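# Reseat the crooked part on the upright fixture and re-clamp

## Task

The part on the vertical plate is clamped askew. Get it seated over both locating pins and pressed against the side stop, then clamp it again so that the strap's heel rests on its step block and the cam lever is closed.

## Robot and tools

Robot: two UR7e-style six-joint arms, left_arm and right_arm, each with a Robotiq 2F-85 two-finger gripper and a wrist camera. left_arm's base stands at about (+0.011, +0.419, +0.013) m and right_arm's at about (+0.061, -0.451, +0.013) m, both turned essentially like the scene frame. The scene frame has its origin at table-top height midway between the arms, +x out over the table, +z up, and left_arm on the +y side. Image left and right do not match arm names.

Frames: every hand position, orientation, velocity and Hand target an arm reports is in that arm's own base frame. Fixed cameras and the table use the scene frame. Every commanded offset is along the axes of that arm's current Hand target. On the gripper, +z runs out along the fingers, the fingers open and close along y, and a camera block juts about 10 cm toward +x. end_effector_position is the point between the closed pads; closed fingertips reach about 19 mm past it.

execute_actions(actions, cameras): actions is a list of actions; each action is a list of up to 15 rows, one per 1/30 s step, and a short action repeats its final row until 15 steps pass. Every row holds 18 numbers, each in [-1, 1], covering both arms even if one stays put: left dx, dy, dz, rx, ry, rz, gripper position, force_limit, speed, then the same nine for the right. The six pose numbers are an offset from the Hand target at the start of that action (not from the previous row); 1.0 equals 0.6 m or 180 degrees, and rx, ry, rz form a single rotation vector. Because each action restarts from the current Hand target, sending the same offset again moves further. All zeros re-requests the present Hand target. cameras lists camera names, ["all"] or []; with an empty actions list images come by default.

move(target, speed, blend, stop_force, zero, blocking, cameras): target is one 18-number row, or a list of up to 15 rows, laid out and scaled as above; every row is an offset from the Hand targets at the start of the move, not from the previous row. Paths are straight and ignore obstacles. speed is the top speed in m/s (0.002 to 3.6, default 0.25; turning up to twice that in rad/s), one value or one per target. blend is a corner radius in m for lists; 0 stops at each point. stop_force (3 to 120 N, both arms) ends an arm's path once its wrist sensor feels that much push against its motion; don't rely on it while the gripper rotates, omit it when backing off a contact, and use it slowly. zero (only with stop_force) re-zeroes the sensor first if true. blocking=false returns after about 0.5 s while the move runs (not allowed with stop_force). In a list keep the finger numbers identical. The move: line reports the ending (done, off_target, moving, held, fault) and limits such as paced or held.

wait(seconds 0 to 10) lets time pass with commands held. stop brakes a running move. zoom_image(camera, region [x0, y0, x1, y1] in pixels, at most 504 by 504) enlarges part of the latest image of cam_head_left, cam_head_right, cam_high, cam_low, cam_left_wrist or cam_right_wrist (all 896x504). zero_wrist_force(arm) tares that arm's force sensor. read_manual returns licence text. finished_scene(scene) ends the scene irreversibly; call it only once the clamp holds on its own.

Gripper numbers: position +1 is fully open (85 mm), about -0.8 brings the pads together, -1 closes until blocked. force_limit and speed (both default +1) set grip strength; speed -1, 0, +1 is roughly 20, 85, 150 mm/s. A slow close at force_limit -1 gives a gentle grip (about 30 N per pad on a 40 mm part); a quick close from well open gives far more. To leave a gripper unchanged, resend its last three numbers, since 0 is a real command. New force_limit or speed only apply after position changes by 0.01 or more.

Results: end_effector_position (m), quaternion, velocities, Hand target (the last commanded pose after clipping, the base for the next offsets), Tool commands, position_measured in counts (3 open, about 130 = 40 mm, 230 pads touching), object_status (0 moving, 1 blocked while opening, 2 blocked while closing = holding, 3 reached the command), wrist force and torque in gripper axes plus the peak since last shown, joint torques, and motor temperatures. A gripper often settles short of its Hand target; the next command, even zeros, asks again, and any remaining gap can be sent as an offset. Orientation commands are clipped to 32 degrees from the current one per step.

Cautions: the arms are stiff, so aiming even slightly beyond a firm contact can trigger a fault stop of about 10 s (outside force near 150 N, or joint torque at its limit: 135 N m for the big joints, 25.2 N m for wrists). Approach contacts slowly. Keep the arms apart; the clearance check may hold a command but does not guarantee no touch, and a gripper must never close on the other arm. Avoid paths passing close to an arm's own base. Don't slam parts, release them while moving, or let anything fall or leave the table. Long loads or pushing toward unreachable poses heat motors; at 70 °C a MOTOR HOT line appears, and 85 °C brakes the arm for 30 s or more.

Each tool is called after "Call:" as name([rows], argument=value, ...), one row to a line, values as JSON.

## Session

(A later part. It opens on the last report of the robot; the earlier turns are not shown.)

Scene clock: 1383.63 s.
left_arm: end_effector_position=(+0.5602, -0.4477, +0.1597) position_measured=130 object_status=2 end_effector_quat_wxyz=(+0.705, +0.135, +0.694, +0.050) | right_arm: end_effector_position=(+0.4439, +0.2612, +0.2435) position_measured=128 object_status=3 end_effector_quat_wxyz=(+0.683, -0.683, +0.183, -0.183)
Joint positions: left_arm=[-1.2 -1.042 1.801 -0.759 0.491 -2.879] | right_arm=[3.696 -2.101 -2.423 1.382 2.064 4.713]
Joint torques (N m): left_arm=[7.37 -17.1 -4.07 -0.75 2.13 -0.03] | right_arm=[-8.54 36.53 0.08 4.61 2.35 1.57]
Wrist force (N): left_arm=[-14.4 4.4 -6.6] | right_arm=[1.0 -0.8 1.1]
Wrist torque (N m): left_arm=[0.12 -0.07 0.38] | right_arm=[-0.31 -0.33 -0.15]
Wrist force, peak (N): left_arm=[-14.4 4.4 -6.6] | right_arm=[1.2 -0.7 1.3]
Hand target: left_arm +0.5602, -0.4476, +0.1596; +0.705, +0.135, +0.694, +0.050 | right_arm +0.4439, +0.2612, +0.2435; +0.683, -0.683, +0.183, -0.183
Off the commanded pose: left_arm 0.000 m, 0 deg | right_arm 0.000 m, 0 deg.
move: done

Call:
move([
  [-0.0008,0,0,0,0,0,-1,-0.8,-1, 0,0,0,0,0,0,0,-1,-1],
], speed=0.01)

Call:
move([
  [0,0,0,0,0,0,0.3,-0.8,-1, 0,0,0,0,0,0,0,-1,-1],
], speed=0.05, cameras=["cam_left_wrist","cam_right_wrist"])

Scene clock: 1400.80 s.
left_arm: end_effector_position=(+0.5602, -0.4477, +0.1599) position_measured=130 object_status=2 end_effector_quat_wxyz=(+0.705, +0.135, +0.694, +0.050) | right_arm: end_effector_position=(+0.4439, +0.2612, +0.2435) position_measured=128 object_status=3 end_effector_quat_wxyz=(+0.683, -0.683, +0.183, -0.183)
Joint positions: left_arm=[-1.2 -1.042 1.801 -0.758 0.491 -2.879] | right_arm=[3.696 -2.101 -2.423 1.382 2.064 4.713]
Joint torques (N m): left_arm=[-5.48 -44.29 -25.86 1.55 -1.24 0.05] | right_arm=[-7.9 35.24 1.02 4.73 2.29 1.39]
Wrist force (N): left_arm=[-5.2 1.3 -4.3] | right_arm=[1.0 -0.4 1.1]
Wrist torque (N m): left_arm=[0.13 0.00 0.21] | right_arm=[-0.26 -0.33 -0.15]
Wrist force, peak (N): left_arm=[-19.2 5.6 -5.7] | right_arm=[1.2 -0.6 1.2]
Hand target: left_arm +0.5602, -0.4477, +0.1600; +0.705, +0.135, +0.694, +0.050 | right_arm +0.4439, +0.2612, +0.2435; +0.683, -0.683, +0.183, -0.183
Off the commanded pose: left_arm 0.000 m, 0 deg | right_arm 0.000 m, 0 deg.
move: done

Scene clock: 1401.80 s.
left_arm: end_effector_position=(+0.5602, -0.4477, +0.1600) position_measured=91 object_status=0 end_effector_quat_wxyz=(+0.705, +0.135, +0.694, +0.050) | right_arm: end_effector_position=(+0.4439, +0.2612, +0.2435) position_measured=128 object_status=3 end_effector_quat_wxyz=(+0.683, -0.683, +0.183, -0.183)
Joint positions: left_arm=[-1.2 -1.042 1.8 -0.758 0.491 -2.879] | right_arm=[3.696 -2.101 -2.423 1.382 2.064 4.713]
Joint torques (N m): left_arm=[-7.7 -48.31 -29.13 -1.22 -1.36 0.09] | right_arm=[-8.45 34.67 0.69 4.66 2.34 1.34]
Wrist force (N): left_arm=[1.1 -2.1 -2.6] | right_arm=[1.0 -0.4 1.1]
Wrist torque (N m): left_arm=[0.04 0.07 0.27] | right_arm=[-0.26 -0.32 -0.15]
Wrist force, peak (N): left_arm=[-4.5 1.0 -4.4] | right_arm=[1.2 -0.8 1.1]
Hand target: left_arm +0.5602, -0.4477, +0.1600; +0.705, +0.135, +0.694, +0.050 | right_arm +0.4439, +0.2612, +0.2435; +0.683, -0.683, +0.183, -0.183
Off the commanded pose: left_arm 0.000 m, 0 deg | right_arm 0.000 m, 0 deg.
move: done
camera_calibration:
cam_left_wrist: T_world_to_cam=[[0.125986, 0.956788, 0.262077, 0.327025], [-0.359151, -0.20227, 0.911097, -0.0178923], [0.924737, -0.208911, 0.318149, -0.534382], [0, 0, 0, 1]] pos_world=[0.446536, -0.428151, 0.100609]
cam_right_wrist: T_world_to_cam=[[-0.0166611, 0.0219911, -0.999619, 0.258784], [-0.979589, 0.19994, 0.0207258, 0.398586], [0.200319, 0.979561, 0.0182111, -0.218722], [0, 0, 0, 1]] pos_world=[0.438576, 0.128867, 0.254408]
Images, in order (width x height): cam_left_wrist 896x504, cam_right_wrist 896x504.

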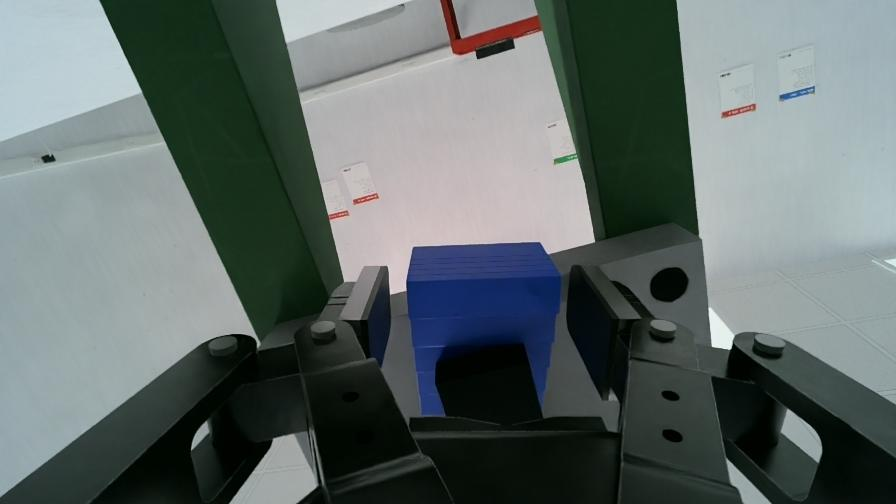

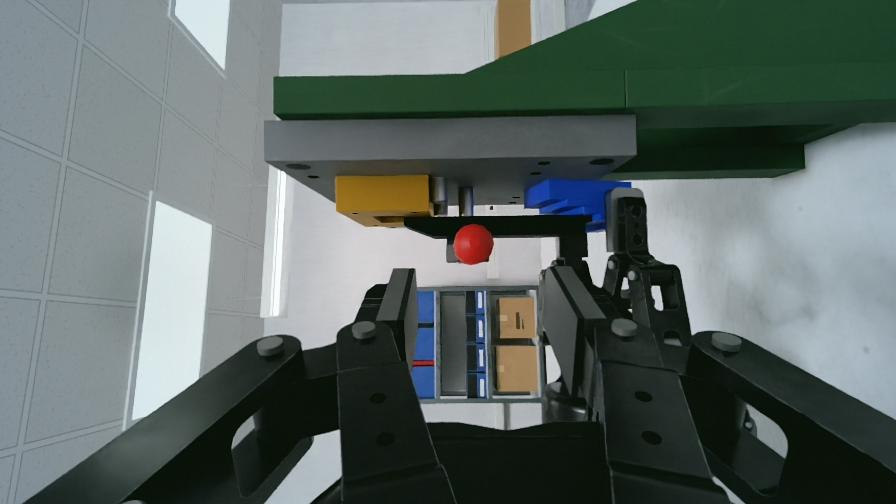

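Call:
move([
  [0,0,0,0,0,0,0.5,-0.8,-1, 0,0,0,0,0,0,0,-1,-1],
  [0,0,-0.2,0,0,0,0.5,-0.8,-1, 0,0,0,0,0,0,0,-1,-1],
], speed=0.1, cameras=["all"])

Call:
zoom_image(camera="cam_head_left", region=[490, 85, 610, 215])

Call:
zoom_image(camera="cam_head_right", region=[400, 85, 600, 235])

Scene clock: 1413.80 s.
left_arm: end_effector_position=(+0.4412, -0.4333, +0.1600) position_measured=66 object_status=3 end_effector_quat_wxyz=(+0.705, +0.135, +0.694, +0.050) | right_arm: end_effector_position=(+0.4439, +0.2612, +0.2435) position_measured=128 object_status=3 end_effector_quat_wxyz=(+0.683, -0.683, +0.183, -0.183)
Joint positions: left_arm=[-1.443 -1.174 2.024 -0.85 0.248 -2.879] | right_arm=[3.696 -2.101 -2.423 1.382 2.064 4.713]
Joint torques (N m): left_arm=[-10.5 -42.05 -7.82 -2.1 -1.52 1.52] | right_arm=[-8.89 31.95 2.95 4.66 2.41 1.17]
Wrist force (N): left_arm=[0.8 -2.2 -2.8] | right_arm=[1.1 -0.5 1.0]
Wrist torque (N m): left_arm=[0.02 0.10 0.16] | right_arm=[-0.27 -0.34 -0.15]
Wrist force, peak (N): left_arm=[0.9 -2.3 -3.3] | right_arm=[1.2 -1.0 1.0]
Hand target: left_arm +0.4410, -0.4333, +0.1600; +0.705, +0.135, +0.694, +0.050 | right_arm +0.4439, +0.2612, +0.2435; +0.683, -0.683, +0.183, -0.183
Off the commanded pose: left_arm 0.000 m, 0 deg | right_arm 0.000 m, 0 deg.
move: done
camera_calibration:
cam_left_wrist: T_world_to_cam=[[0.125986, 0.956788, 0.262077, 0.328214], [-0.359151, -0.20227, 0.911097, -0.0578098], [0.924737, -0.208911, 0.318149, -0.421362], [0, 0, 0, 1]] pos_world=[0.327536, -0.413751, 0.100709]
cam_right_wrist: T_world_to_cam=[[-0.0166611, 0.0219911, -0.999619, 0.258784], [-0.979589, 0.19994, 0.0207258, 0.398586], [0.200319, 0.979561, 0.0182111, -0.218722], [0, 0, 0, 1]] pos_world=[0.438576, 0.128867, 0.254408]

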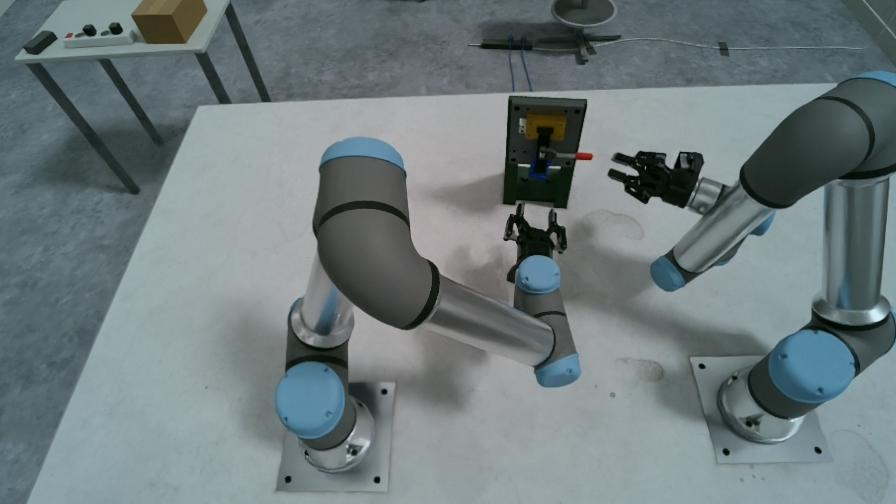

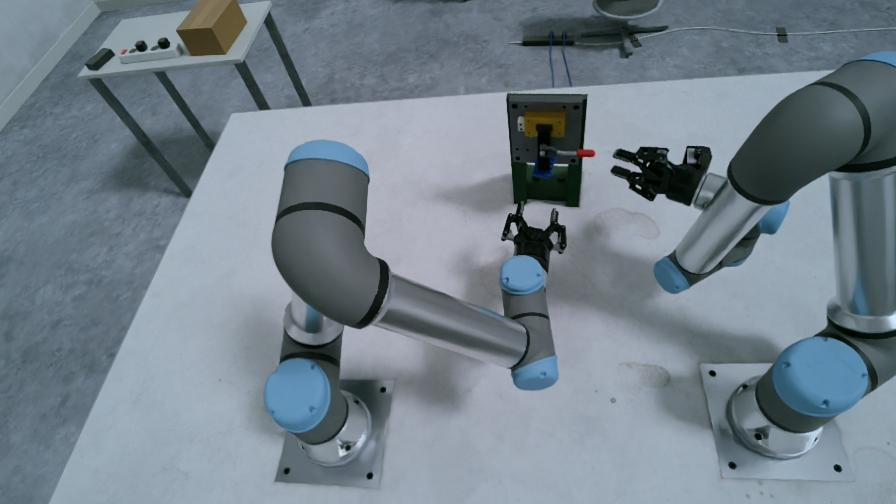

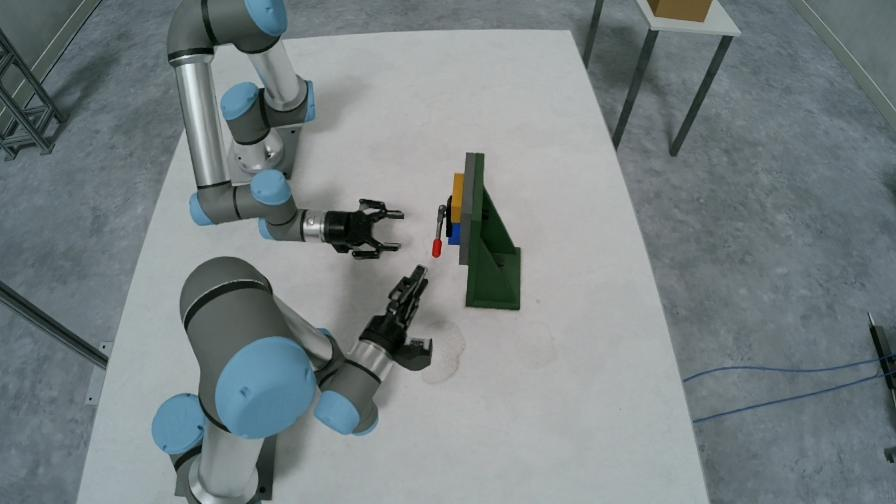

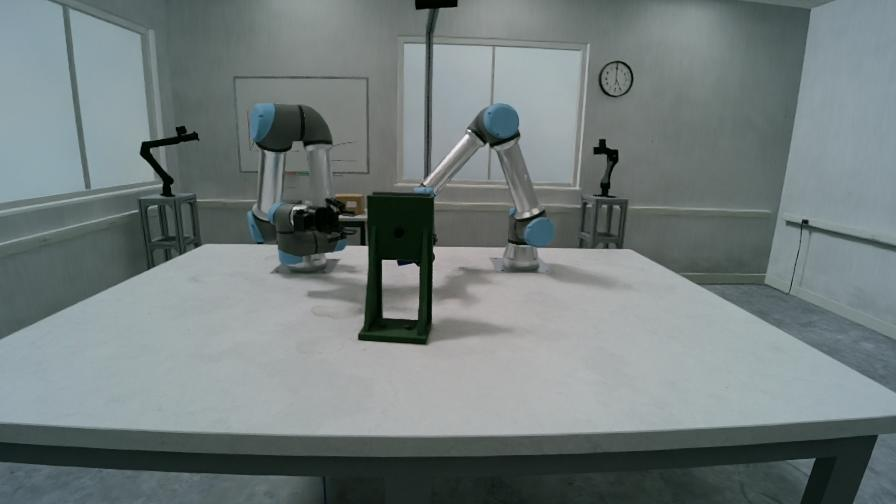

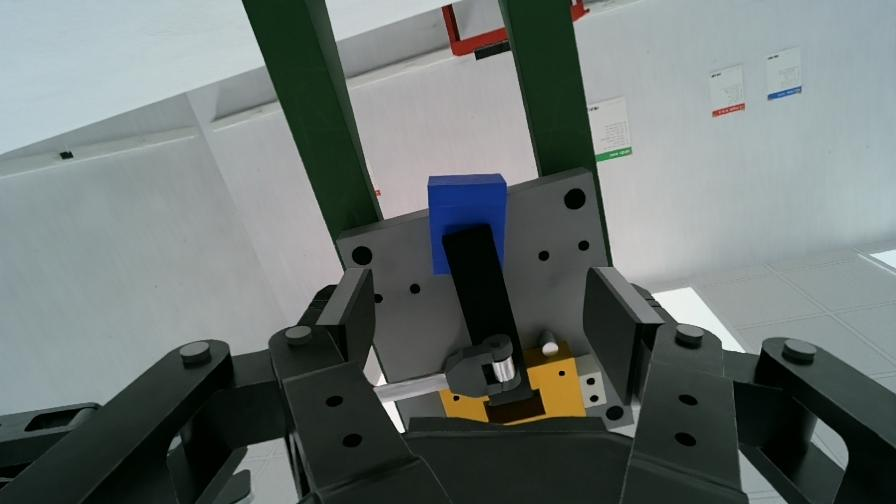

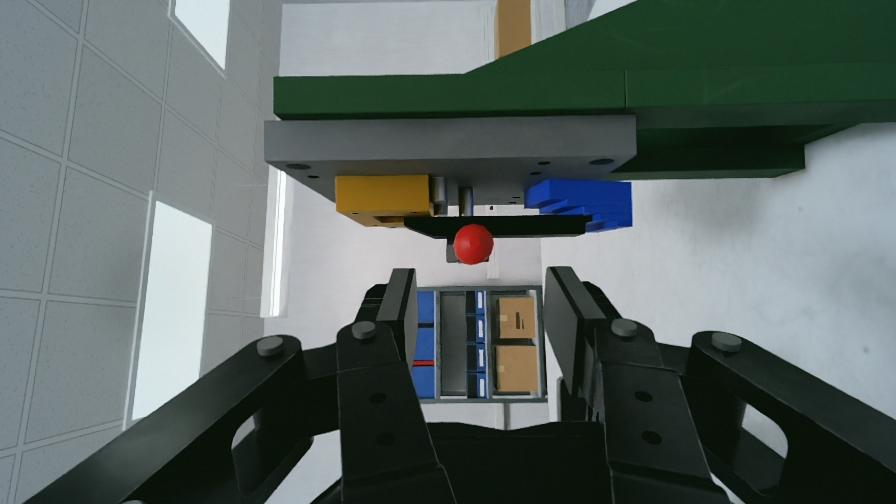

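Scaled by 3.877 from the camera's 896x504 image, which has a finer 1280x720 frame.

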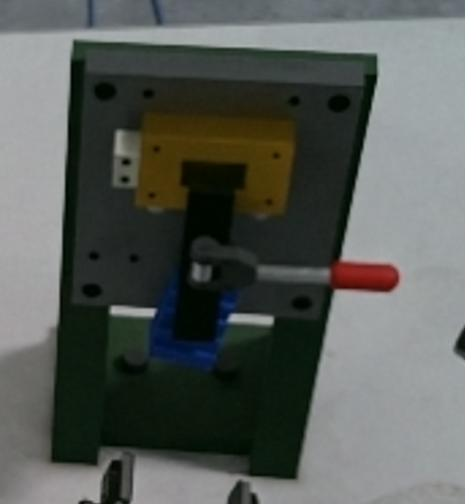

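Scaled by 2.520 from the camera's 896x504 image, which has a finer 1280x720 frame.

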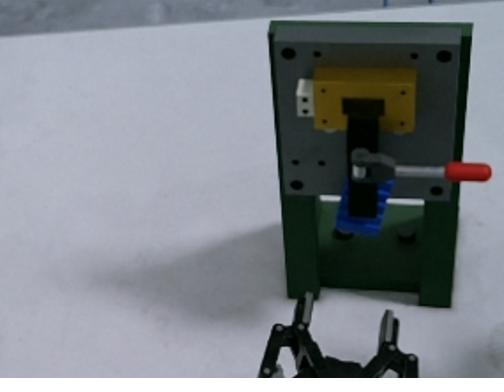

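Call:
zoom_image(camera="cam_left_wrist", region=[400, 310, 650, 450])

Call:
zoom_image(camera="cam_right_wrist", region=[310, 140, 660, 290])

Scaled by 2.016 from the camera's 896x504 image, which has a finer 1280x720 frame.

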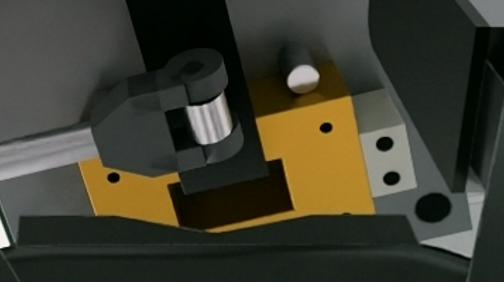

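Scaled by 1.440 from the camera's 896x504 image, which has a finer 1280x720 frame.

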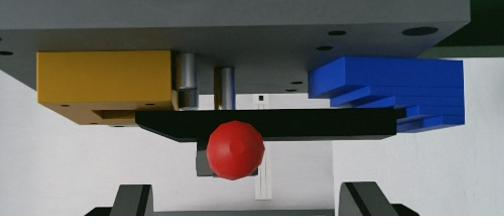

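Call:
zoom_image(camera="cam_right_wrist", region=[400, 160, 480, 240])

Call:
zoom_image(camera="cam_head_left", region=[520, 105, 580, 165])

Call:
zoom_image(camera="cam_head_right", region=[510, 100, 580, 170])

Scaled by 6.300 from the camera's 896x504 image, which has a finer 1280x720 frame.

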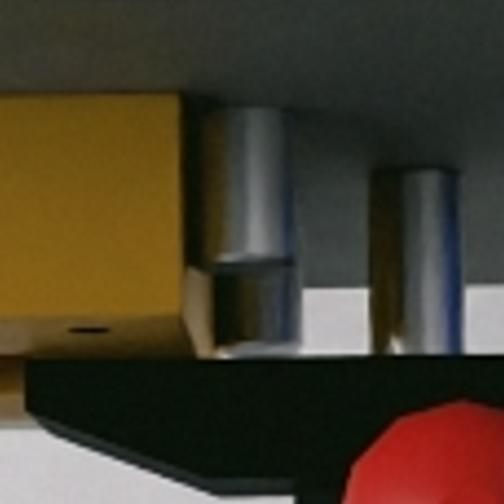

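Scaled by 8.400 from the camera's 896x504 image, which has a finer 1280x720 frame.

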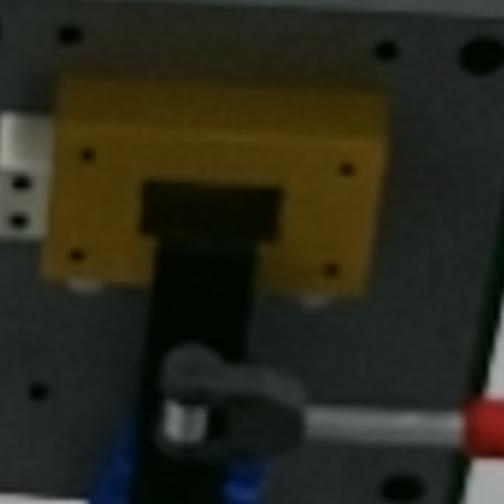

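Scaled by 7.200 from the camera's 896x504 image, which has a finer 1280x720 frame.

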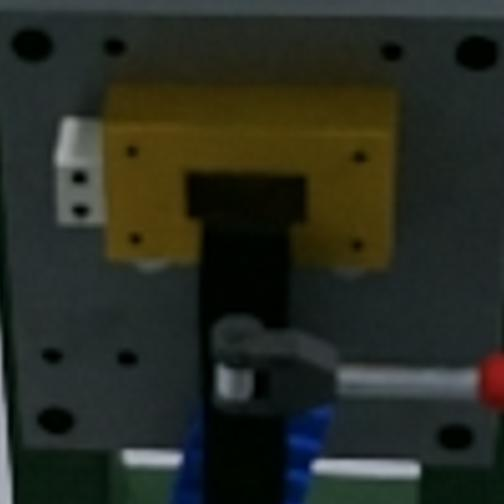

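Call:
move([
  [0,0,0,0,0,0,0.5,-0.8,-1, 0,-0.0223,0,0,0,0,0,-1,-1],
], speed=0.05, cameras=["cam_right_wrist"])

Call:
zoom_image(camera="cam_right_wrist", region=[410, 160, 510, 240])

Scene clock: 1473.97 s.
left_arm: end_effector_position=(+0.4410, -0.4333, +0.1600) position_measured=66 object_status=3 end_effector_quat_wxyz=(+0.705, +0.135, +0.694, +0.050) | right_arm: end_effector_position=(+0.4439, +0.2612, +0.2568) position_measured=128 object_status=3 end_effector_quat_wxyz=(+0.683, -0.683, +0.183, -0.183)
Joint positions: left_arm=[-1.443 -1.174 2.025 -0.85 0.248 -2.879] | right_arm=[3.696 -2.055 -2.424 1.337 2.064 4.713]
Joint torques (N m): left_arm=[-9.19 -40.63 -8.28 -2.01 -1.33 1.31] | right_arm=[-8.4 39.37 0.11 -0.12 1.65 -1.56]
Wrist force (N): left_arm=[0.8 -2.1 -2.6] | right_arm=[1.2 -0.7 1.0]
Wrist torque (N m): left_arm=[0.03 0.09 0.16] | right_arm=[-0.29 -0.35 -0.15]
Wrist force, peak (N): left_arm=[1.0 -2.4 -2.8] | right_arm=[1.2 -0.6 1.3]
Hand target: left_arm +0.4410, -0.4333, +0.1600; +0.705, +0.135, +0.694, +0.050 | right_arm +0.4439, +0.2612, +0.2568; +0.683, -0.683, +0.183, -0.183
Off the commanded pose: left_arm 0.000 m, 0 deg | right_arm 0.000 m, 0 deg.
move: done
camera_calibration:
cam_right_wrist: T_world_to_cam=[[-0.0167413, 0.0221075, -0.999615, 0.2721], [-0.979588, 0.199936, 0.0208276, 0.398381], [0.200319, 0.97956, 0.0183091, -0.21901], [0, 0, 0, 1]] pos_world=[0.438676, 0.128867, 0.267708]
Images, in order (width x height): cam_right_wrist 896x504.

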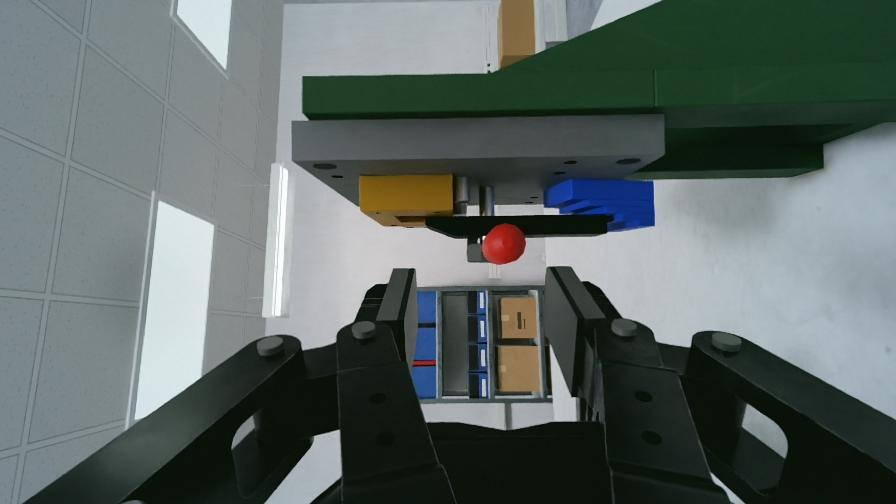

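Scaled by 5.040 from the camera's 896x504 image, which has a finer 1280x720 frame.

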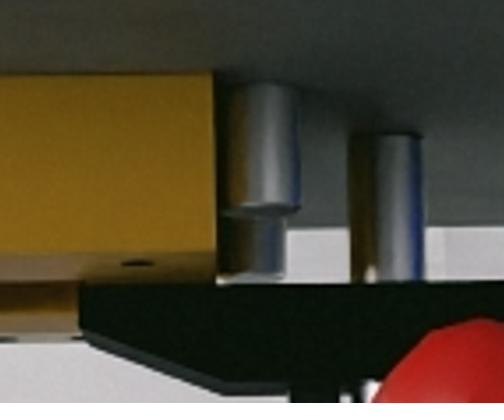

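Call:
zoom_image(camera="cam_right_wrist", region=[440, 165, 480, 225])

Call:
zoom_image(camera="cam_left_wrist", region=[500, 310, 620, 400])

Scaled by 8.400 from the camera's 896x504 image, which has a finer 1280x720 frame.

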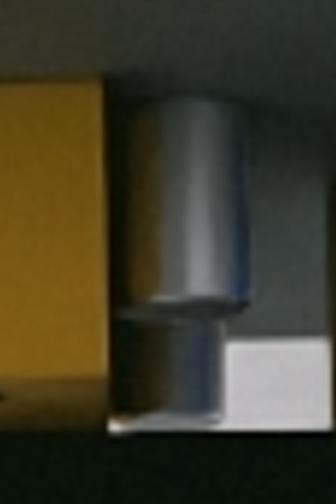

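This scene's latest camera images include none from cam_left_wrist. They are from: cam_right_wrist. cam_left_wrist's image comes with the result of a call that names it in "cameras".

Call:
move([
  [-0.265,0,0,0,0,0,0.5,-0.8,-1, 0,0,0,0,0,0,0,-1,-1],
], speed=0.1, cameras=["cam_left_wrist"])

Call:
zoom_image(camera="cam_left_wrist", region=[350, 0, 650, 168])

Scene clock: 1546.20 s.
left_arm: end_effector_position=(+0.4361, -0.4743, +0.3136) position_measured=66 object_status=3 end_effector_quat_wxyz=(+0.705, +0.135, +0.694, +0.050) | right_arm: end_effector_position=(+0.4439, +0.2612, +0.2568) position_measured=128 object_status=3 end_effector_quat_wxyz=(+0.683, -0.683, +0.183, -0.183)
Joint positions: left_arm=[-1.465 -1.327 1.752 -0.425 0.226 -2.879] | right_arm=[3.696 -2.055 -2.424 1.337 2.064 4.713]
Joint torques (N m): left_arm=[-9.16 -19.85 -32.68 1.25 -1.36 -2.27] | right_arm=[-8.44 37.14 0.3 -0.31 2.35 -1.78]
Wrist force (N): left_arm=[0.8 -2.2 -2.7] | right_arm=[1.1 -0.7 1.1]
Wrist torque (N m): left_arm=[0.00 0.10 0.28] | right_arm=[-0.30 -0.33 -0.16]
Wrist force, peak (N): left_arm=[1.6 -2.3 -2.7] | right_arm=[1.2 -0.8 1.2]
Hand target: left_arm +0.4361, -0.4743, +0.3136; +0.705, +0.135, +0.694, +0.050 | right_arm +0.4439, +0.2612, +0.2568; +0.683, -0.683, +0.183, -0.183
Off the commanded pose: left_arm 0.000 m, 0 deg | right_arm 0.000 m, 0 deg.
move: done
camera_calibration:
cam_left_wrist: T_world_to_cam=[[0.125929, 0.956794, 0.262083, 0.327875], [-0.359323, -0.202256, 0.911032, -0.20771], [0.924678, -0.208897, 0.318328, -0.474067], [0, 0, 0, 1]] pos_world=[0.322436, -0.454751, 0.254209]
Images, in order (width x height): cam_left_wrist 896x504.

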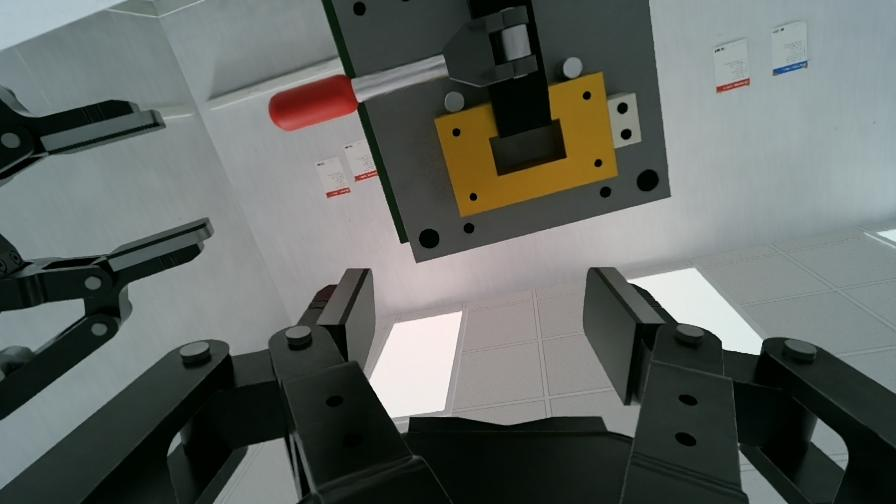

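Scaled by 1.680 from the camera's 896x504 image, which has a finer 1280x720 frame.

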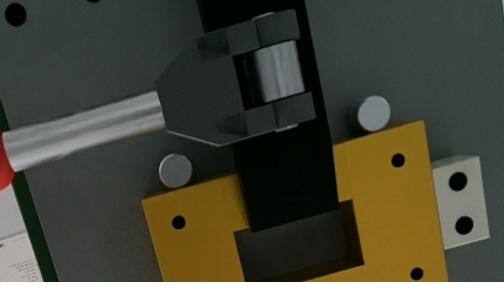

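Call:
zoom_image(camera="cam_left_wrist", region=[430, 80, 490, 130])

Call:
zoom_image(camera="cam_left_wrist", region=[550, 45, 650, 155])

Scaled by 8.400 from the camera's 896x504 image, which has a finer 1280x720 frame.

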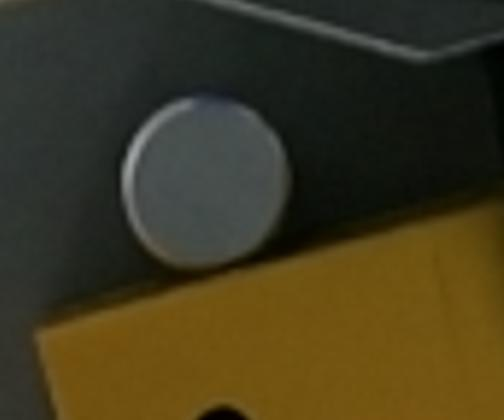

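Scaled by 4.582 from the camera's 896x504 image, which has a finer 1280x720 frame.

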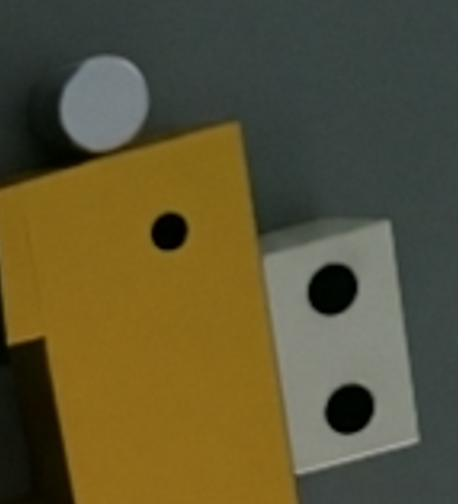

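Call:
finished_scene(scene=1)

The scene is finished: the task was done.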